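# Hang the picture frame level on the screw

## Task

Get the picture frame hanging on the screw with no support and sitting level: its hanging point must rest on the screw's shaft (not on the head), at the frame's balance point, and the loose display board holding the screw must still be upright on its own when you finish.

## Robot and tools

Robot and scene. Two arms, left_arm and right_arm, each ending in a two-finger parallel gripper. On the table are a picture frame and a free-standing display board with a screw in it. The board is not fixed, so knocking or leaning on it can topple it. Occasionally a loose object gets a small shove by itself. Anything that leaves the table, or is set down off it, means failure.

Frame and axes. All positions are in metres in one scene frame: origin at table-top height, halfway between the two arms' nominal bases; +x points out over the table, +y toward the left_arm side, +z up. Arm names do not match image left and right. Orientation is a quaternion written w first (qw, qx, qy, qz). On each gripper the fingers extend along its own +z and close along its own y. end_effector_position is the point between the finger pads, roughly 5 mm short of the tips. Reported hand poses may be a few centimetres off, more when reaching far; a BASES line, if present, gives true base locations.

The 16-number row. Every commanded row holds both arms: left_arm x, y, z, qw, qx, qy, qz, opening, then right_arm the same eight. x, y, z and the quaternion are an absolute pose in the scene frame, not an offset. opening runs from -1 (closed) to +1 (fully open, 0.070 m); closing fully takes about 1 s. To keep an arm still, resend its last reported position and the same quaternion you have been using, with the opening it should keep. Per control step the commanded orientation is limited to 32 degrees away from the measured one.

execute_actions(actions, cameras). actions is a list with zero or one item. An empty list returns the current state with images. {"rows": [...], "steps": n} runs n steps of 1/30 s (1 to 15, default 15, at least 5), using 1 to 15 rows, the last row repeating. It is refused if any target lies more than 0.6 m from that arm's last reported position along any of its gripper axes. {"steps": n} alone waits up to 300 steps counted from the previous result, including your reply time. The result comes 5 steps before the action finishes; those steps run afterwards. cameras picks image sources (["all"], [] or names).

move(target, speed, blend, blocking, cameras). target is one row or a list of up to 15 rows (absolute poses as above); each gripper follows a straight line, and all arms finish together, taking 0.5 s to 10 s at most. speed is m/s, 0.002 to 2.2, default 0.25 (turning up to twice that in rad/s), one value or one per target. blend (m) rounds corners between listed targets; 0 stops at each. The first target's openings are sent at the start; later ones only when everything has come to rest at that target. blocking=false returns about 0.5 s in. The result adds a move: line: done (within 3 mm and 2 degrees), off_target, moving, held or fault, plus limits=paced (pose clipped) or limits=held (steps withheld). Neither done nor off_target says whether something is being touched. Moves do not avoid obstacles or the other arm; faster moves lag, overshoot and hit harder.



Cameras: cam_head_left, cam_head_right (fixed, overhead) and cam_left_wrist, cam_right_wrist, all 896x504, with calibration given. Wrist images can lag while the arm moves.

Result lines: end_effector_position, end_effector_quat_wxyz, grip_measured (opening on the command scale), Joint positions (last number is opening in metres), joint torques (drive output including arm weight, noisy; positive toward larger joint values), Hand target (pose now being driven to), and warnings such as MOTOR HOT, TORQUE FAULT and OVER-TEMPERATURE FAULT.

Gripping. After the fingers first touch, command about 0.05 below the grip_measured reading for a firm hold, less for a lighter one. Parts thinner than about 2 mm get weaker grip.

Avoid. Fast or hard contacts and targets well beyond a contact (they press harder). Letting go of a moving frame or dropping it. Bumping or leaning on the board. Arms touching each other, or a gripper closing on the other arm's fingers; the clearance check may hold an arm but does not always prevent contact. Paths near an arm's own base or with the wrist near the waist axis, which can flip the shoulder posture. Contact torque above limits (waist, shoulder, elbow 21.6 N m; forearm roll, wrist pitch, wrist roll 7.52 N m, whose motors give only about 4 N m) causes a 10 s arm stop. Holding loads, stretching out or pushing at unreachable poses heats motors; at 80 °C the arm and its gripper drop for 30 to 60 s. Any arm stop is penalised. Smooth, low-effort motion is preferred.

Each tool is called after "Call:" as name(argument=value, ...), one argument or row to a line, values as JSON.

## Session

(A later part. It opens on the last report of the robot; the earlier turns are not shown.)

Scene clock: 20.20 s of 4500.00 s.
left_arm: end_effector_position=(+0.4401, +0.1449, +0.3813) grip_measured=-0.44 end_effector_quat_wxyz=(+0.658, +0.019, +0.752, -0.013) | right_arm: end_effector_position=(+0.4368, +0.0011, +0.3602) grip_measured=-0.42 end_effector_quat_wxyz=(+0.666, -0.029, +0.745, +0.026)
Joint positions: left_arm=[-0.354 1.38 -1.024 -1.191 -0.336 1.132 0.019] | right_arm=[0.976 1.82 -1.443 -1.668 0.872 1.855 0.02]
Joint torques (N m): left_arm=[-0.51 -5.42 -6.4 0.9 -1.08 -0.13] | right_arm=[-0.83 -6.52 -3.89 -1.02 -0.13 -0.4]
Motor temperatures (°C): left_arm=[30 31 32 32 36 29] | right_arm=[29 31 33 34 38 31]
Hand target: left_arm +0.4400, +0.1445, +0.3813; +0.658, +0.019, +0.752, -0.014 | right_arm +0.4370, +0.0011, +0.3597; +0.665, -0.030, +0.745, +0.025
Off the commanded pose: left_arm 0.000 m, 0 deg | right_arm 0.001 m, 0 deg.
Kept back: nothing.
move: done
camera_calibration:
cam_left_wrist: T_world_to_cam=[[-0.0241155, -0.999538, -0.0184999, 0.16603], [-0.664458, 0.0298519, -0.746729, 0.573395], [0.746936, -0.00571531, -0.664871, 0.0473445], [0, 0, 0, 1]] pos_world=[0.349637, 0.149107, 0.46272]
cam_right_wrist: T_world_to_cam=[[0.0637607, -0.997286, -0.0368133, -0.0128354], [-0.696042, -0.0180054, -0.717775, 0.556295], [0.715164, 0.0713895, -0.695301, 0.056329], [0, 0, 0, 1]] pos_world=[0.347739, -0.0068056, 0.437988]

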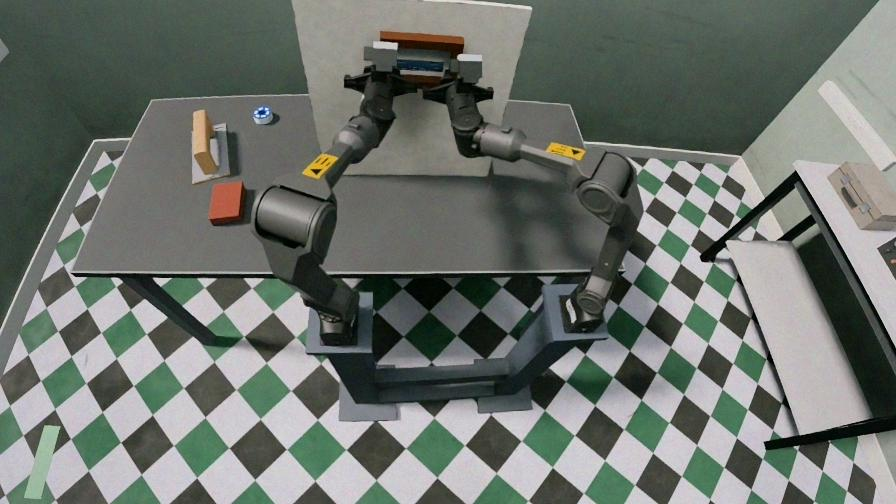

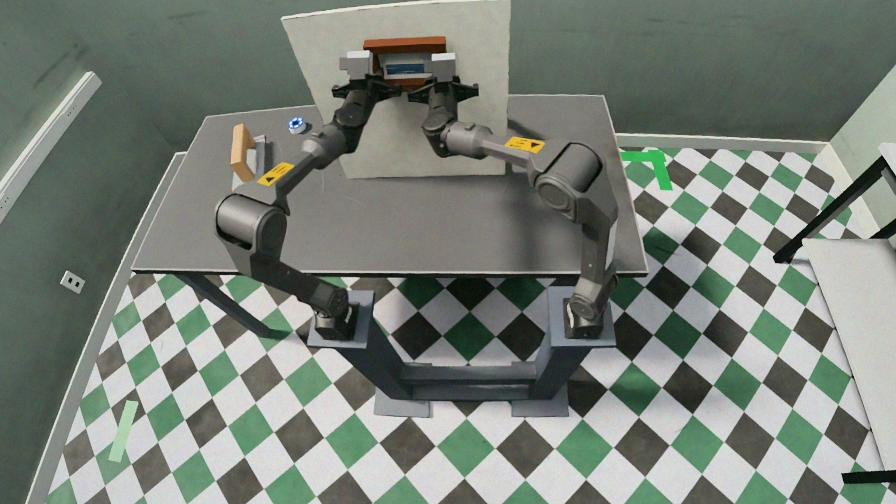

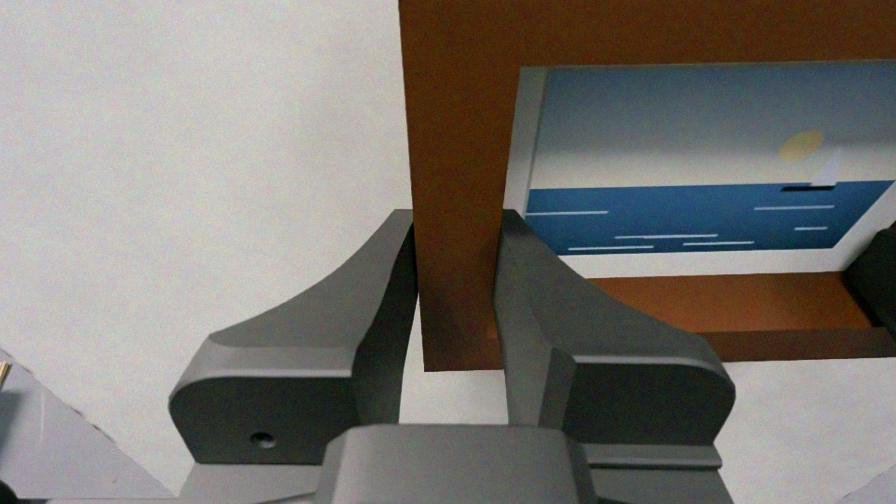

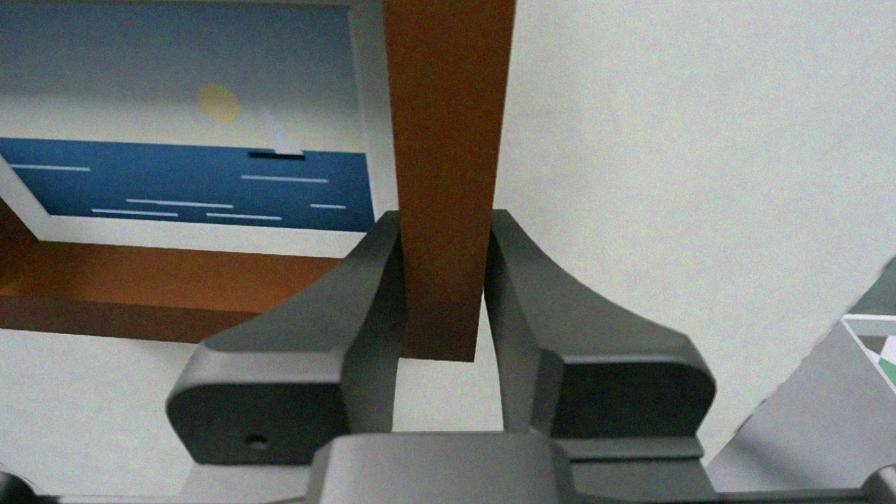

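Call:
move(
  target=[
    [0.442,0.1445,0.3813,0.658,0.019,0.752,-0.014,-0.55,0.439,0.0011,0.3597,0.665,-0.03,0.745,0.025,-0.55],
    [0.442,0.1445,0.3685,0.658,0.019,0.752,-0.014,-0.55,0.439,0.0011,0.3469,0.665,-0.03,0.745,0.025,-0.55],
  ],
  speed=0.04,
  cameras=[],
)

Scene clock: 21.13 s of 4500.00 s.
left_arm: end_effector_position=(+0.4422, +0.1445, +0.3686) grip_measured=-0.44 end_effector_quat_wxyz=(+0.658, +0.018, +0.752, -0.014) | right_arm: end_effector_position=(+0.4391, +0.0010, +0.3460) grip_measured=-0.42 end_effector_quat_wxyz=(+0.665, -0.030, +0.746, +0.025)
Joint positions: left_arm=[-0.352 1.397 -0.988 -1.053 -0.356 0.985 0.019] | right_arm=[0.97 1.836 -1.411 -1.708 0.872 1.914 0.02]
Joint torques (N m): left_arm=[-0.67 -5.59 -4.06 0.52 -0.82 0.12] | right_arm=[1.38 -7.04 -4.01 -1.17 -0.07 -0.54]
Motor temperatures (°C): left_arm=[30 31 32 32 36 29] | right_arm=[29 31 33 34 38 31]
Hand target: left_arm +0.4420, +0.1445, +0.3685; +0.658, +0.019, +0.752, -0.014 | right_arm +0.4390, +0.0011, +0.3469; +0.665, -0.030, +0.745, +0.025
Off the commanded pose: left_arm 0.000 m, 0 deg | right_arm 0.001 m, 0 deg.
Kept back: nothing.
move: done
No camera images: "cameras" was empty.

Call:
move(
  target=[0.442,0.1445,0.3665,0.658,0.019,0.752,-0.014,-0.55,0.439,0.0011,0.3449,0.665,-0.03,0.745,0.025,-0.55],
  speed=0.02,
  cameras=[],
)

Scene clock: 22.07 s of 4500.00 s.
left_arm: end_effector_position=(+0.4419, +0.1445, +0.3676) grip_measured=-0.44 end_effector_quat_wxyz=(+0.659, +0.019, +0.752, -0.014) | right_arm: end_effector_position=(+0.4391, +0.0008, +0.3457) grip_measured=-0.42 end_effector_quat_wxyz=(+0.666, -0.030, +0.745, +0.025)
Joint positions: left_arm=[-0.352 1.397 -0.982 -1.034 -0.36 0.967 0.019] | right_arm=[0.97 1.836 -1.407 -1.715 0.874 1.923 0.02]
Joint torques (N m): left_arm=[-1.16 -5.27 -1.99 0.31 -0.54 -0.01] | right_arm=[2.52 -6.39 -3.39 -1.22 -0.22 -0.13]
Motor temperatures (°C): left_arm=[30 31 32 32 36 29] | right_arm=[29 31 33 34 38 31]
Hand target: left_arm +0.4420, +0.1445, +0.3665; +0.658, +0.019, +0.752, -0.014 | right_arm +0.4390, +0.0011, +0.3449; +0.665, -0.030, +0.745, +0.025
Off the commanded pose: left_arm 0.001 m, 0 deg | right_arm 0.001 m, 0 deg.
Kept back: nothing.
move: done
No camera images: "cameras" was empty.

Call:
move(
  target=[0.442,0.1445,0.3675,0.658,0.019,0.752,-0.014,-0.3,0.439,0.0011,0.3457,0.665,-0.03,0.745,0.025,-0.3],
)

Call:
zoom_image(
  camera="cam_head_left",
  region=[330, 10, 500, 110],
)

Call:
zoom_image(
  camera="cam_head_right",
  region=[320, 10, 490, 110],
)

Scene clock: 23.00 s of 4500.00 s.
left_arm: end_effector_position=(+0.4419, +0.1446, +0.3672) grip_measured=-0.30 end_effector_quat_wxyz=(+0.658, +0.019, +0.753, -0.014) | right_arm: end_effector_position=(+0.4388, +0.0017, +0.3451) grip_measured=-0.30 end_effector_quat_wxyz=(+0.665, -0.031, +0.746, +0.025)
Joint positions: left_arm=[-0.352 1.397 -0.983 -1.043 -0.358 0.976 0.024] | right_arm=[0.972 1.837 -1.407 -1.713 0.873 1.92 0.025]
Joint torques (N m): left_arm=[-0.12 -5.26 -3.83 0.09 -0.65 0] | right_arm=[-0.46 -8.9 -4.63 -0.79 0.4 -0.12]
Motor temperatures (°C): left_arm=[30 31 32 32 36 29] | right_arm=[29 31 33 34 38 31]
Hand target: left_arm +0.4420, +0.1445, +0.3675; +0.658, +0.019, +0.752, -0.014 | right_arm +0.4390, +0.0011, +0.3457; +0.665, -0.030, +0.745, +0.025
Off the commanded pose: left_arm 0.000 m, 0 deg | right_arm 0.001 m, 0 deg.
Kept back: nothing.
move: done
camera_calibration:
cam_left_wrist: T_world_to_cam=[[-0.0254448, -0.999495, -0.0190391, 0.166318], [-0.664822, 0.0311418, -0.746352, 0.563901], [0.746568, -0.00633314, -0.665279, 0.0369538], [0, 0, 0, 1]] pos_world=[0.351537, 0.148907, 0.44862]
cam_right_wrist: T_world_to_cam=[[0.0655942, -0.997276, -0.0337474, -0.0147671], [-0.696866, -0.0215765, -0.716877, 0.546885], [0.714195, 0.0705404, -0.696383, 0.0451405], [0, 0, 0, 1]] pos_world=[0.349835, -0.0061112, 0.422986]

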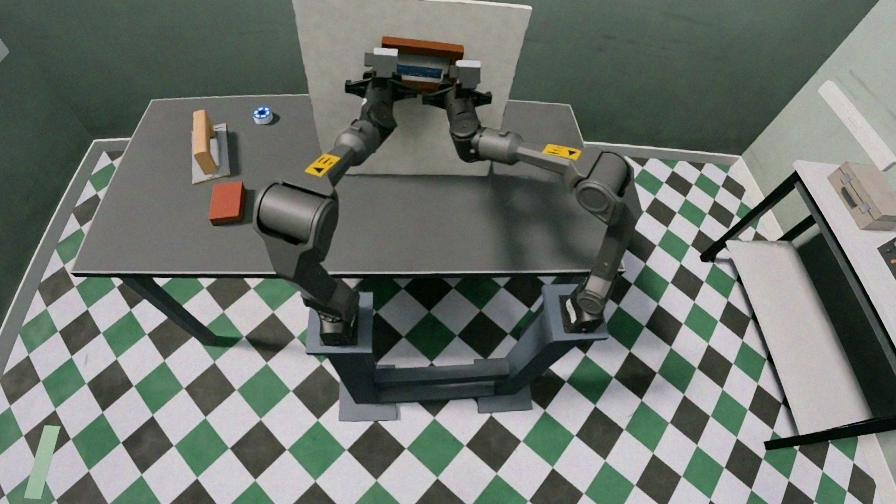

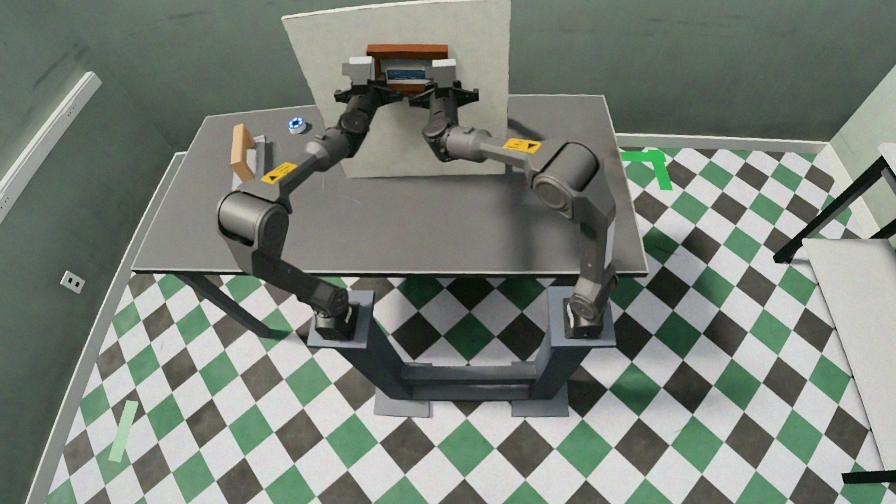

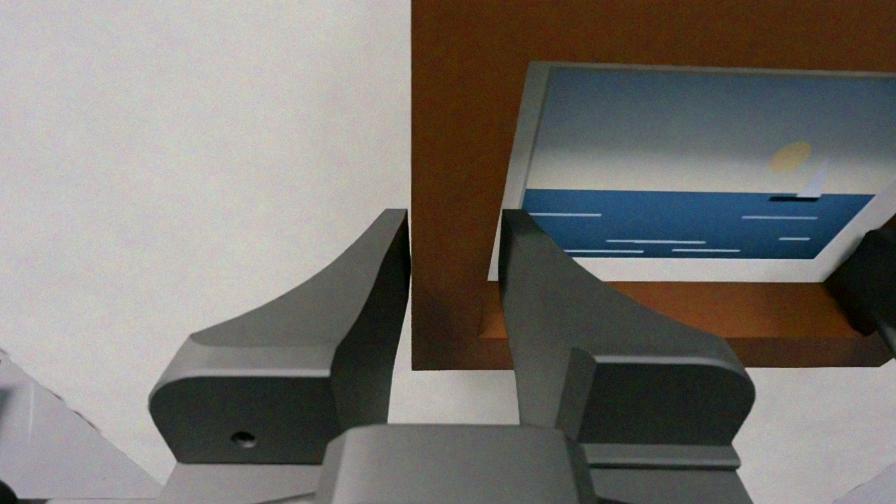

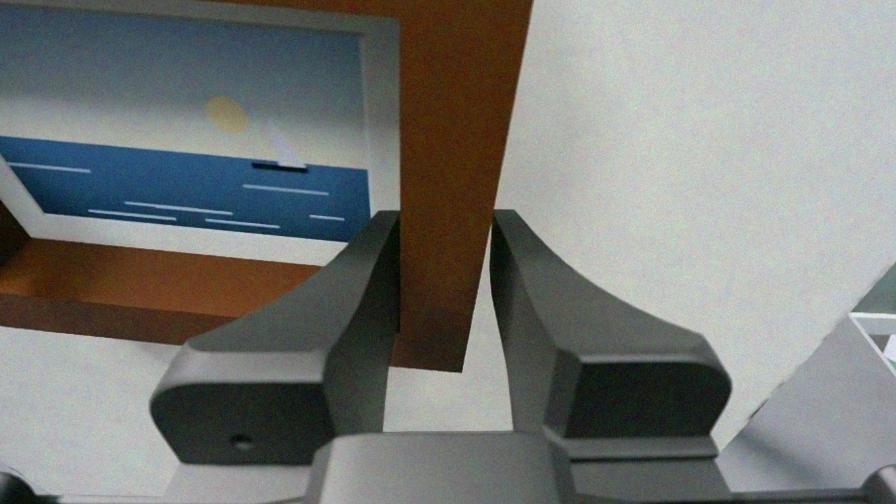

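Scaled by 2.965 from the camera's 896x504 image, which has a finer 1280x720 frame.

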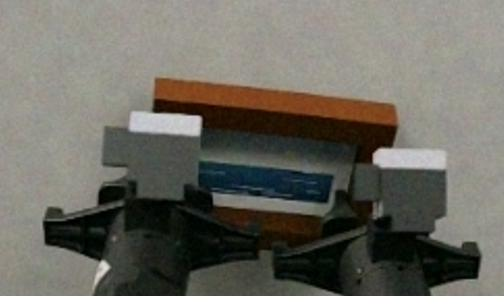

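Scaled by 2.965 from the camera's 896x504 image, which has a finer 1280x720 frame.

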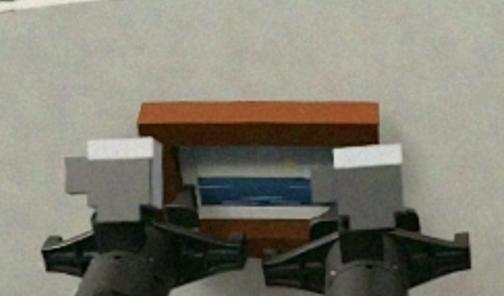

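Call:
move(
  target=[
    [0.442,0.1445,0.3675,0.658,0.019,0.752,-0.014,-0.1,0.439,0.0015,0.3457,0.665,-0.03,0.745,0.025,-0.1],
    [0.442,0.1445,0.3675,0.658,0.019,0.752,-0.014,0.4,0.439,0.0015,0.3457,0.665,-0.03,0.745,0.025,0.4],
  ],
)

Call:
zoom_image(
  camera="cam_head_left",
  region=[330, 10, 500, 110],
)

Call:
zoom_image(
  camera="cam_head_right",
  region=[320, 10, 490, 110],
)

Scene clock: 24.47 s of 4500.00 s.
left_arm: end_effector_position=(+0.4420, +0.1445, +0.3676) grip_measured=+0.40 end_effector_quat_wxyz=(+0.658, +0.019, +0.752, -0.014) | right_arm: end_effector_position=(+0.4391, +0.0013, +0.3457) grip_measured=+0.40 end_effector_quat_wxyz=(+0.666, -0.030, +0.745, +0.025)
Joint positions: left_arm=[-0.352 1.397 -0.984 -1.043 -0.358 0.976 0.049] | right_arm=[0.971 1.837 -1.409 -1.712 0.874 1.919 0.049]
Joint torques (N m): left_arm=[0.42 -5.94 -3.77 0.08 -0.73 -0.01] | right_arm=[0.71 -6.92 -4.66 -0.79 0.37 -0.11]
Motor temperatures (°C): left_arm=[30 31 32 32 36 29] | right_arm=[29 31 33 34 38 31]
Hand target: left_arm +0.4420, +0.1445, +0.3675; +0.658, +0.019, +0.752, -0.014 | right_arm +0.4390, +0.0015, +0.3457; +0.665, -0.030, +0.745, +0.025
Off the commanded pose: left_arm 0.000 m, 0 deg | right_arm 0.000 m, 0 deg.
Kept back: nothing.
move: done
camera_calibration:
cam_left_wrist: T_world_to_cam=[[-0.0254439, -0.9995, -0.0187769, 0.166206], [-0.664242, 0.0309404, -0.746877, 0.564187], [0.747085, -0.00653108, -0.664697, 0.0367397], [0, 0, 0, 1]] pos_world=[0.351538, 0.148907, 0.44892]
cam_right_wrist: T_world_to_cam=[[0.0637039, -0.997362, -0.0347846, -0.0140651], [-0.696287, -0.0194496, -0.7175, 0.547594], [0.714931, 0.0699275, -0.69569, 0.0448164], [0, 0, 0, 1]] pos_world=[0.350138, -0.00651146, 0.423587]

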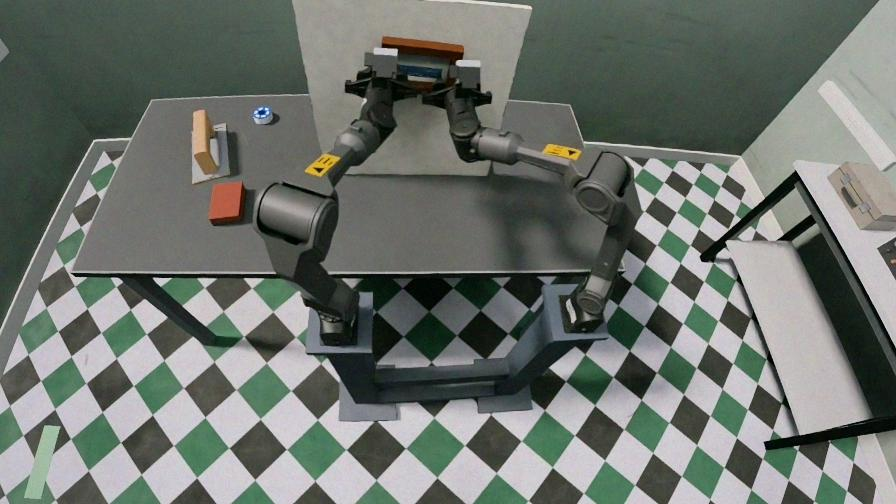

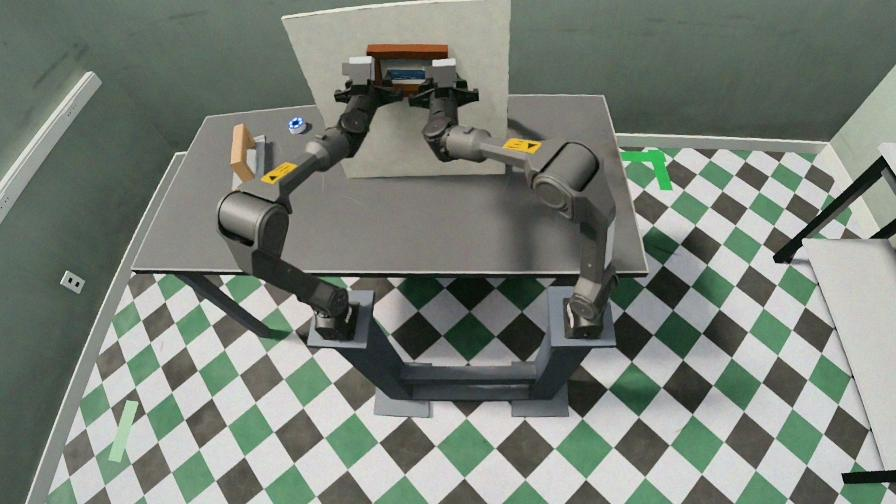

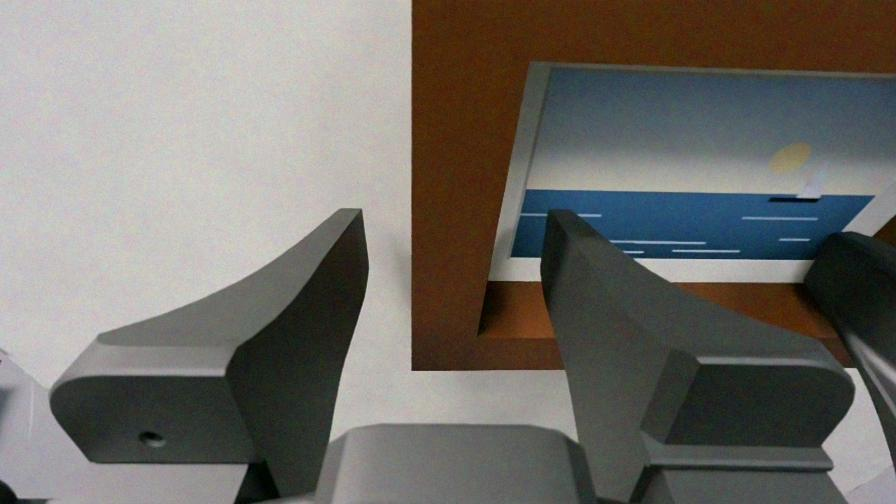

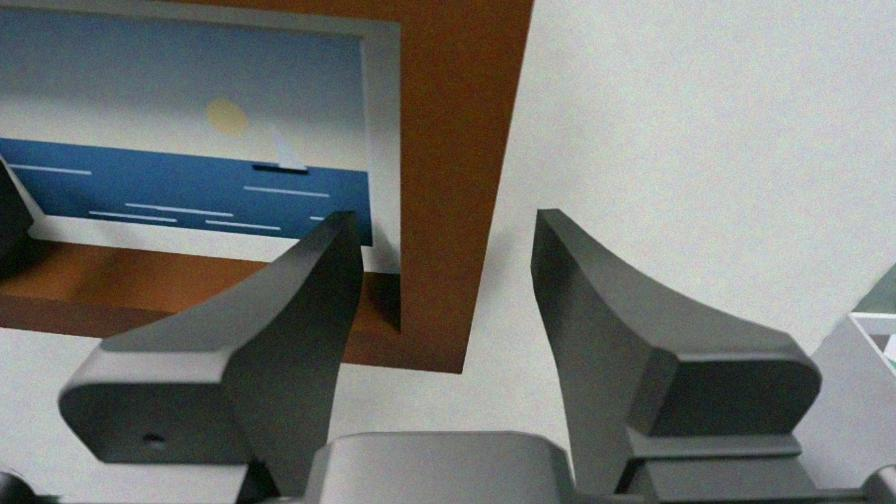

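Scaled by 2.965 from the camera's 896x504 image, which has a finer 1280x720 frame.

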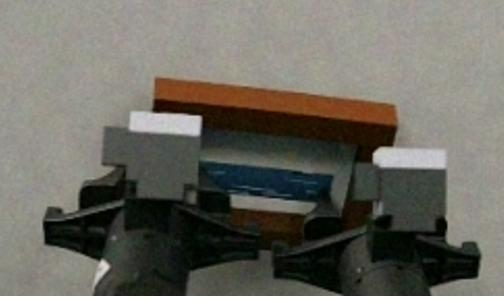

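Scaled by 2.965 from the camera's 896x504 image, which has a finer 1280x720 frame.

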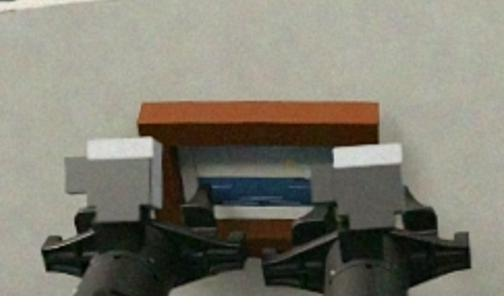

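Call:
move(
  target=[
    [0.441,0.1437,0.3675,0.6576,0.0328,0.7523,0.0018,0.4,0.438,0.0013,0.3457,0.6656,-0.016,0.7445,0.0406,0.4],
    [0.441,0.1437,0.3675,0.6576,0.0328,0.7523,0.0018,-0.2,0.438,0.0013,0.3457,0.6656,-0.016,0.7445,0.0406,-0.2],
    [0.441,0.1437,0.3675,0.6576,0.0328,0.7523,0.0018,-0.4,0.438,0.0013,0.3457,0.6656,-0.016,0.7445,0.0406,-0.4],
    [0.441,0.1437,0.3675,0.6576,0.0328,0.7523,0.0018,-0.55,0.438,0.0013,0.3457,0.6656,-0.016,0.7445,0.0406,-0.55],
    [0.441,0.1437,0.3785,0.6576,0.0328,0.7523,0.0018,-0.55,0.438,0.0013,0.3567,0.6656,-0.016,0.7445,0.0406,-0.55],
    [0.441,0.1432,0.3738,0.6582,0.0121,0.7518,-0.0219,-0.55,0.438,-0.0004,0.3609,0.6647,-0.037,0.7453,0.0172,-0.55],
  ],
  speed=0.05,
)

Call:
zoom_image(
  camera="cam_head_left",
  region=[330, 10, 500, 110],
)

Call:
zoom_image(
  camera="cam_head_right",
  region=[320, 10, 490, 110],
)

Scene clock: 29.73 s of 4500.00 s.
left_arm: end_effector_position=(+0.4408, +0.1433, +0.3744) grip_measured=-0.44 end_effector_quat_wxyz=(+0.659, +0.012, +0.752, -0.022) | right_arm: end_effector_position=(+0.4380, -0.0002, +0.3608) grip_measured=-0.43 end_effector_quat_wxyz=(+0.665, -0.038, +0.746, +0.017)
Joint positions: left_arm=[-0.356 1.388 -1.001 -1.103 -0.348 1.017 0.019] | right_arm=[0.972 1.82 -1.447 -1.663 0.869 1.823 0.02]
Joint torques (N m): left_arm=[-2.94 -4.43 -3.88 0.68 0.44 0.1] | right_arm=[2.31 -7.26 -4.52 -1.4 -0.67 -0.18]
Motor temperatures (°C): left_arm=[30 31 32 32 35 29] | right_arm=[29 31 33 34 38 31]
Hand target: left_arm +0.4410, +0.1432, +0.3738; +0.659, +0.012, +0.752, -0.022 | right_arm +0.4380, -0.0004, +0.3609; +0.665, -0.037, +0.746, +0.017
Off the commanded pose: left_arm 0.001 m, 0 deg | right_arm 0.000 m, 0 deg.
Kept back: nothing.
move: done
camera_calibration:
cam_left_wrist: T_world_to_cam=[[-0.0252094, -0.999674, 0.00398833, 0.156452], [-0.663353, 0.0137432, -0.74818, 0.57116], [0.747882, -0.0215069, -0.663483, 0.0435713], [0, 0, 0, 1]] pos_world=[0.350239, 0.149489, 0.455616]
cam_right_wrist: T_world_to_cam=[[0.0644113, -0.997851, -0.0119982, -0.0234719], [-0.696291, -0.0363263, -0.71684, 0.557275], [0.714864, 0.0545268, -0.697135, 0.0567937], [0, 0, 0, 1]] pos_world=[0.348938, -0.00627447, 0.438788]

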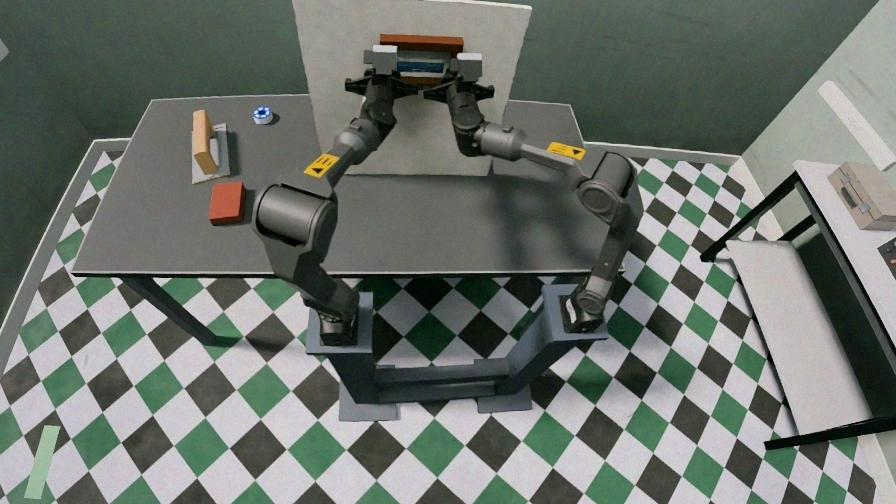

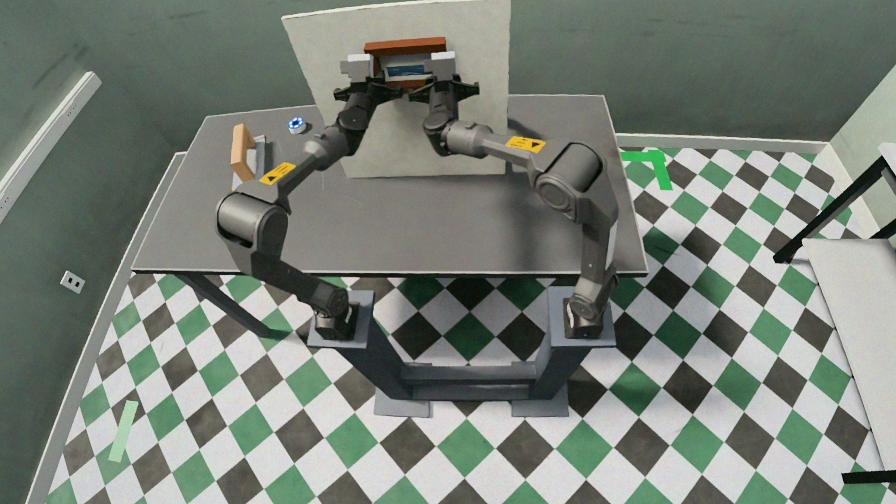

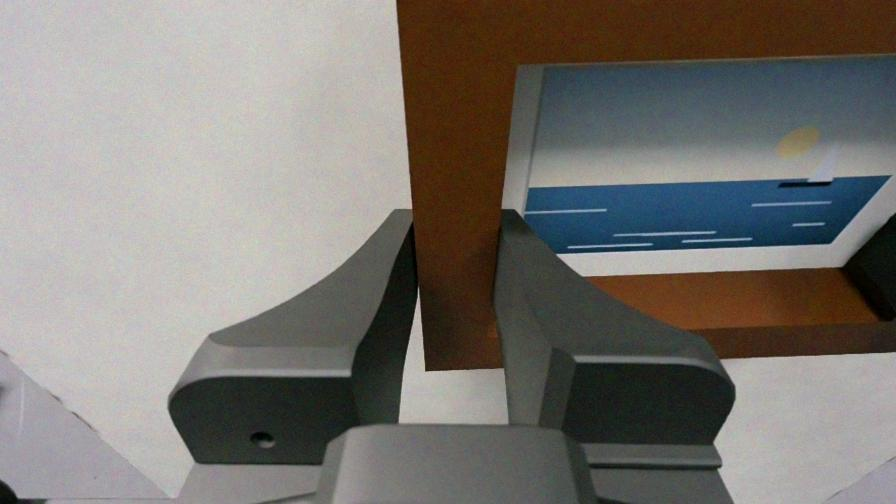

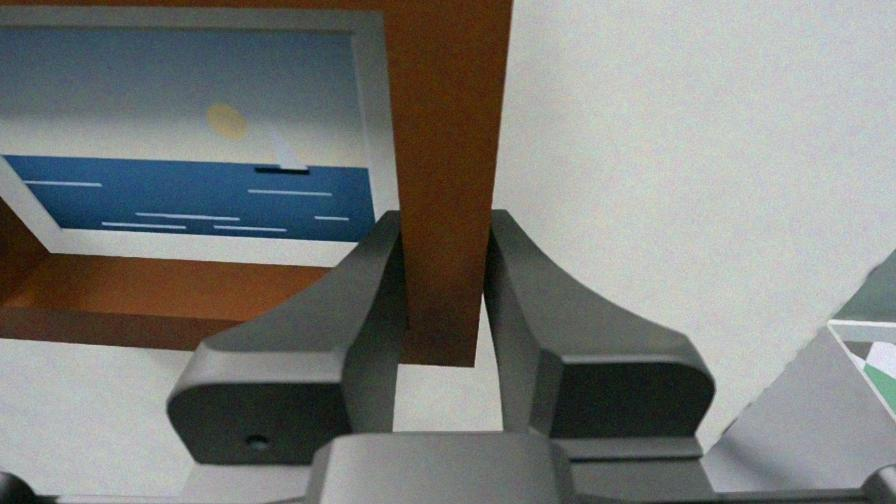

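Scaled by 2.965 from the camera's 896x504 image, which has a finer 1280x720 frame.

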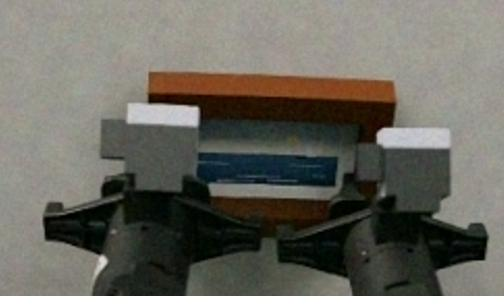

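Scaled by 2.965 from the camera's 896x504 image, which has a finer 1280x720 frame.

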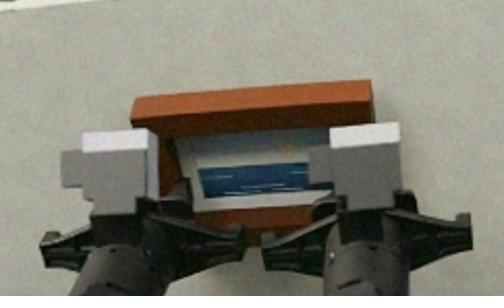

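Call:
move(
  target=[
    [0.4425,0.1432,0.3618,0.6582,0.0121,0.7518,-0.0219,-0.55,0.4395,-0.0004,0.3489,0.6647,-0.037,0.7453,0.0172,-0.55],
    [0.4425,0.1432,0.3618,0.6582,0.0121,0.7518,-0.0219,-0.36,0.4395,-0.0004,0.3489,0.6647,-0.037,0.7453,0.0172,-0.36],
    [0.4425,0.1432,0.3618,0.6582,0.0121,0.7518,-0.0219,-0.1,0.4395,-0.0004,0.3489,0.6647,-0.037,0.7453,0.0172,-0.1],
    [0.4425,0.1432,0.3618,0.6582,0.0121,0.7518,-0.0219,0.4,0.4395,-0.0004,0.3489,0.6647,-0.037,0.7453,0.0172,0.4],
  ],
  speed=0.04,
)

Call:
zoom_image(
  camera="cam_head_left",
  region=[330, 10, 500, 110],
)

Call:
zoom_image(
  camera="cam_head_right",
  region=[320, 10, 490, 110],
)

Scene clock: 32.60 s of 4500.00 s.
left_arm: end_effector_position=(+0.4425, +0.1430, +0.3612) grip_measured=+0.40 end_effector_quat_wxyz=(+0.658, +0.013, +0.752, -0.022) | right_arm: end_effector_position=(+0.4395, -0.0002, +0.3494) grip_measured=+0.40 end_effector_quat_wxyz=(+0.665, -0.037, +0.745, +0.018)
Joint positions: left_arm=[-0.354 1.405 -0.966 -0.984 -0.371 0.893 0.049] | right_arm=[0.968 1.831 -1.417 -1.7 0.87 1.88 0.049]
Joint torques (N m): left_arm=[0.34 -6.31 -3.9 0.15 -0.92 -0.17] | right_arm=[-0.47 -7.09 -3.68 -0.79 0.3 0.25]
Motor temperatures (°C): left_arm=[30 31 32 32 35 29] | right_arm=[29 31 33 34 38 31]
Hand target: left_arm +0.4425, +0.1432, +0.3618; +0.659, +0.012, +0.752, -0.022 | right_arm +0.4395, -0.0004, +0.3489; +0.665, -0.037, +0.746, +0.017
Off the commanded pose: left_arm 0.001 m, 0 deg | right_arm 0.001 m, 0 deg.
Kept back: nothing.
move: done; target 2's new opening was sent with left_arm's hand 0.005 m and 1 deg from that target
camera_calibration:
cam_left_wrist: T_world_to_cam=[[-0.0260141, -0.99966, 0.00167522, 0.157359], [-0.665139, 0.0160578, -0.746547, 0.562261], [0.746266, -0.020535, -0.665331, 0.0347574], [0, 0, 0, 1]] pos_world=[0.352137, 0.148991, 0.442616]
cam_right_wrist: T_world_to_cam=[[0.0646597, -0.997812, -0.0137771, -0.023121], [-0.695762, -0.0351809, -0.71741, 0.550071], [0.715356, 0.0559732, -0.696515, 0.0473522], [0, 0, 0, 1]] pos_world=[0.35034, -0.00636891, 0.427289]

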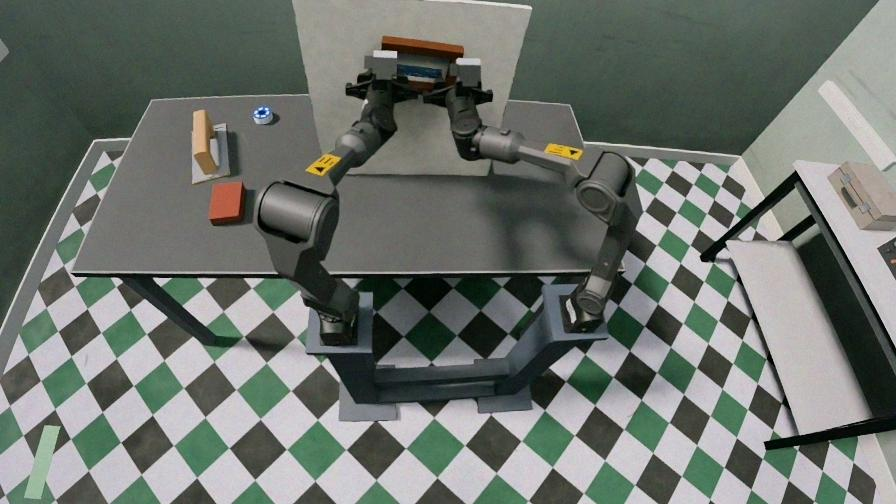

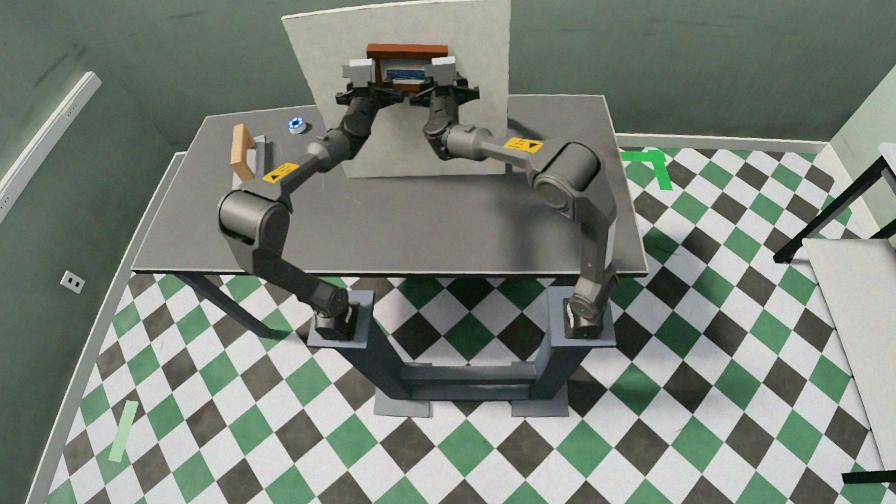

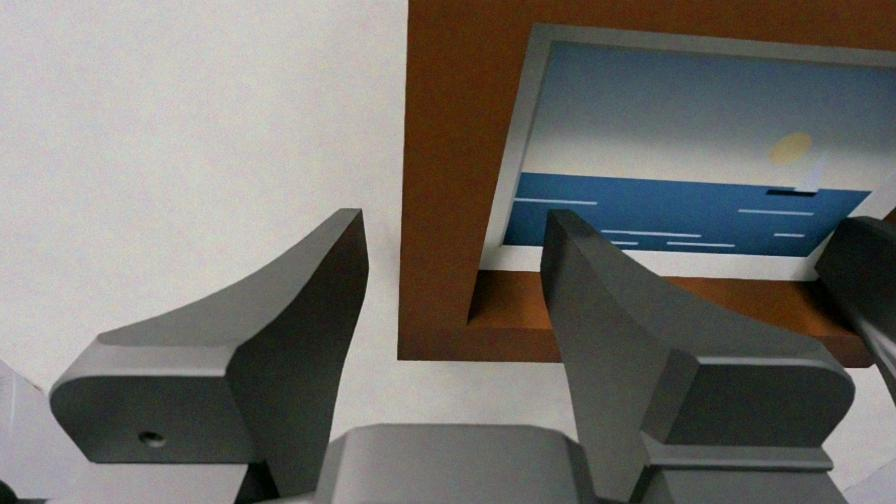

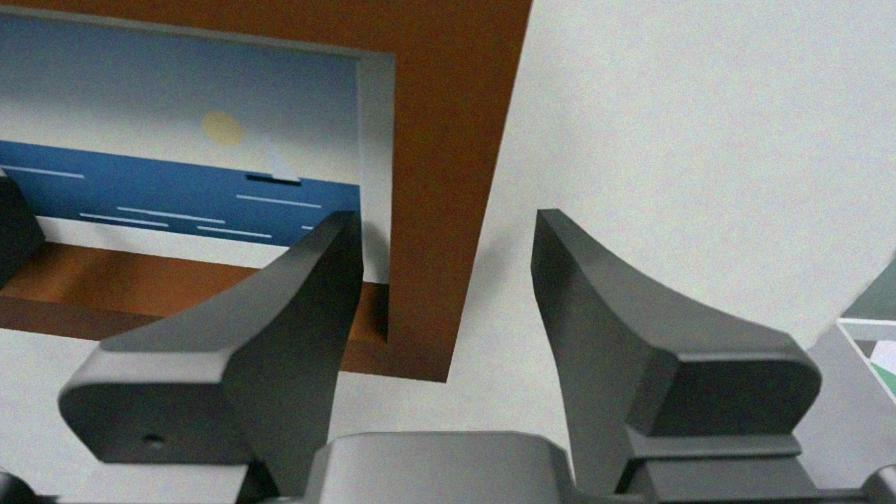

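Scaled by 2.965 from the camera's 896x504 image, which has a finer 1280x720 frame.

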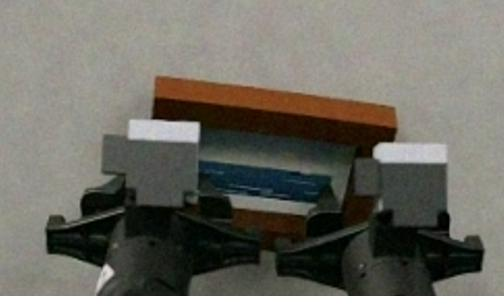

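Scaled by 2.965 from the camera's 896x504 image, which has a finer 1280x720 frame.

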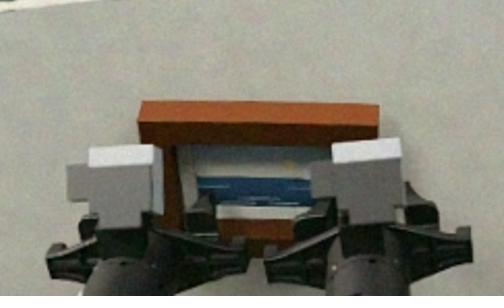

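Call:
move(
  target=[
    [0.441,0.1447,0.3618,0.6575,0.0361,0.7524,0.0056,0.4,0.438,0.003,0.3492,0.6658,-0.0127,0.7443,0.044,0.4],
    [0.441,0.1447,0.3618,0.6575,0.0361,0.7524,0.0056,-0.2,0.438,0.003,0.3492,0.6658,-0.0127,0.7443,0.044,-0.2],
    [0.441,0.1447,0.3618,0.6575,0.0361,0.7524,0.0056,-0.4,0.438,0.003,0.3492,0.6658,-0.0127,0.7443,0.044,-0.4],
    [0.441,0.1447,0.3618,0.6575,0.0361,0.7524,0.0056,-0.55,0.438,0.003,0.3492,0.6658,-0.0127,0.7443,0.044,-0.55],
    [0.441,0.1447,0.3738,0.6575,0.0361,0.7524,0.0056,-0.55,0.438,0.003,0.3612,0.6658,-0.0127,0.7443,0.044,-0.55],
    [0.441,0.1445,0.3691,0.6582,0.0121,0.7518,-0.0219,-0.55,0.438,0.0021,0.3674,0.6647,-0.037,0.7453,0.0172,-0.55],
  ],
  speed=0.05,
)

Call:
zoom_image(
  camera="cam_head_left",
  region=[330, 10, 500, 110],
)

Call:
zoom_image(
  camera="cam_head_right",
  region=[320, 10, 490, 110],
)

Scene clock: 37.33 s of 4500.00 s.
left_arm: end_effector_position=(+0.4408, +0.1450, +0.3705) grip_measured=-0.44 end_effector_quat_wxyz=(+0.660, +0.011, +0.751, -0.022) | right_arm: end_effector_position=(+0.4382, +0.0018, +0.3677) grip_measured=-0.42 end_effector_quat_wxyz=(+0.665, -0.037, +0.745, +0.017)
Joint positions: left_arm=[-0.35 1.389 -0.985 -1.049 -0.353 0.961 0.019] | right_arm=[0.975 1.822 -1.477 -1.638 0.871 1.786 0.02]
Joint torques (N m): left_arm=[-6.82 -2.94 -4.19 0.86 1.84 0.08] | right_arm=[6.35 -5.27 -4.76 -1.61 -2.11 -0.07]
Motor temperatures (°C): left_arm=[30 31 32 32 35 29] | right_arm=[29 31 33 34 38 31]
Hand target: left_arm +0.4410, +0.1445, +0.3691; +0.659, +0.012, +0.752, -0.022 | right_arm +0.4380, +0.0021, +0.3674; +0.665, -0.037, +0.746, +0.017
Off the commanded pose: left_arm 0.001 m, 0 deg | right_arm 0.001 m, 0 deg.
Kept back: nothing.
move: done
camera_calibration:
cam_left_wrist: T_world_to_cam=[[-0.0239772, -0.999701, 0.00470934, 0.15731], [-0.662029, 0.0123482, -0.749376, 0.568226], [0.749094, -0.0210856, -0.662128, 0.0399338], [0, 0, 0, 1]] pos_world=[0.35004, 0.151088, 0.451516]
cam_right_wrist: T_world_to_cam=[[0.0635917, -0.997899, -0.0124281, -0.0209289], [-0.695843, -0.0354094, -0.71732, 0.562497], [0.715373, 0.0542636, -0.696633, 0.060949], [0, 0, 0, 1]] pos_world=[0.34914, -0.00427458, 0.445689]

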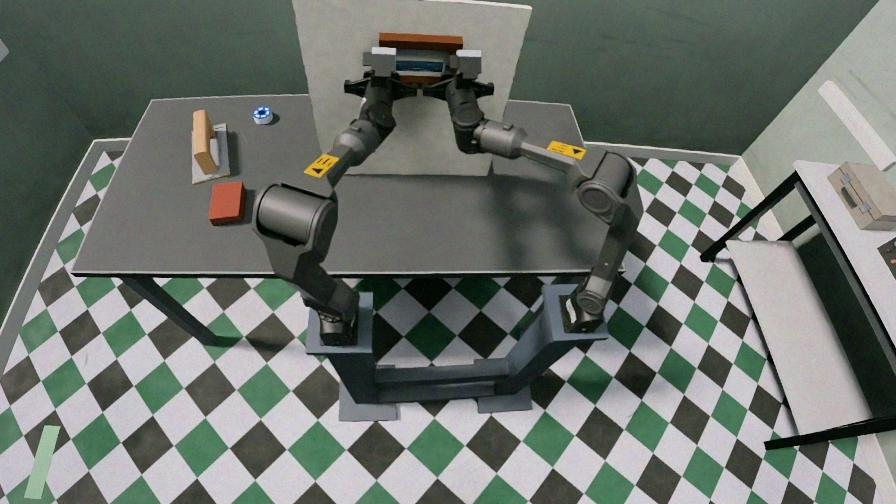

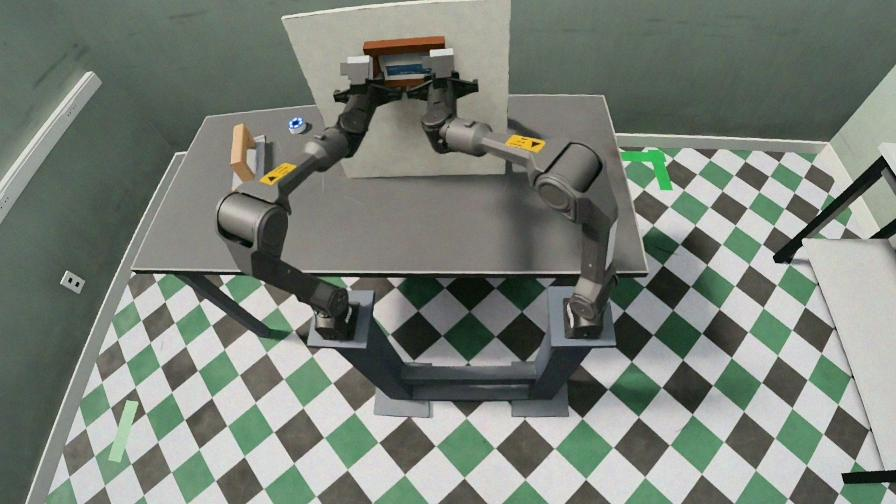

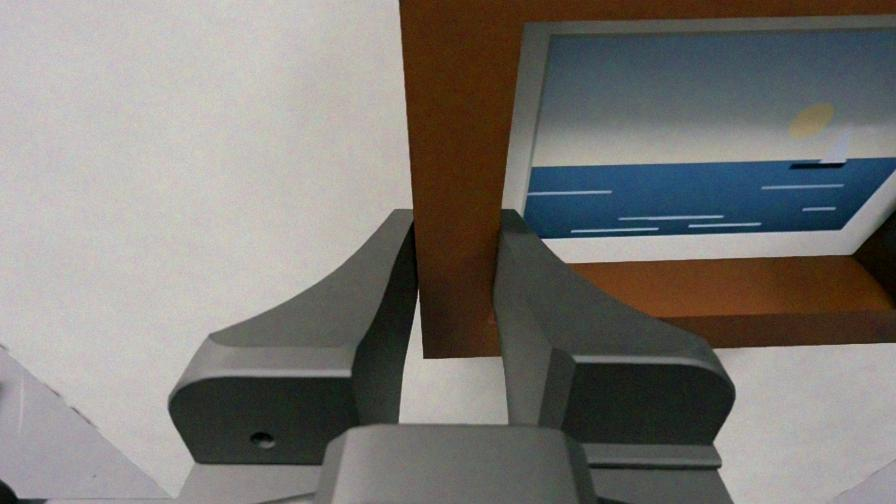

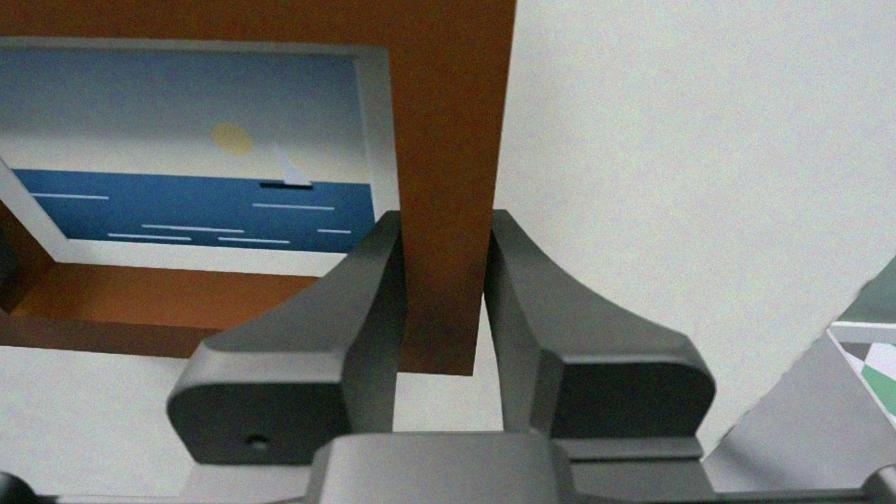

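Scaled by 2.965 from the camera's 896x504 image, which has a finer 1280x720 frame.

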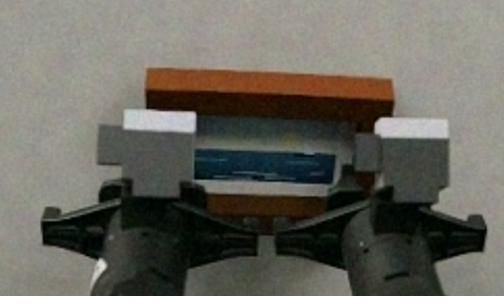

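Scaled by 2.965 from the camera's 896x504 image, which has a finer 1280x720 frame.

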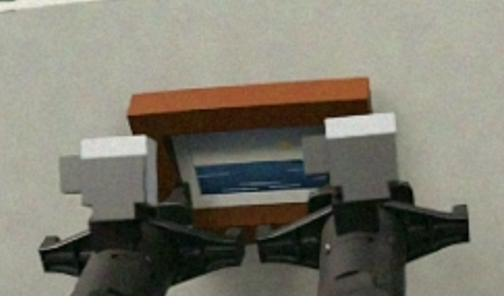

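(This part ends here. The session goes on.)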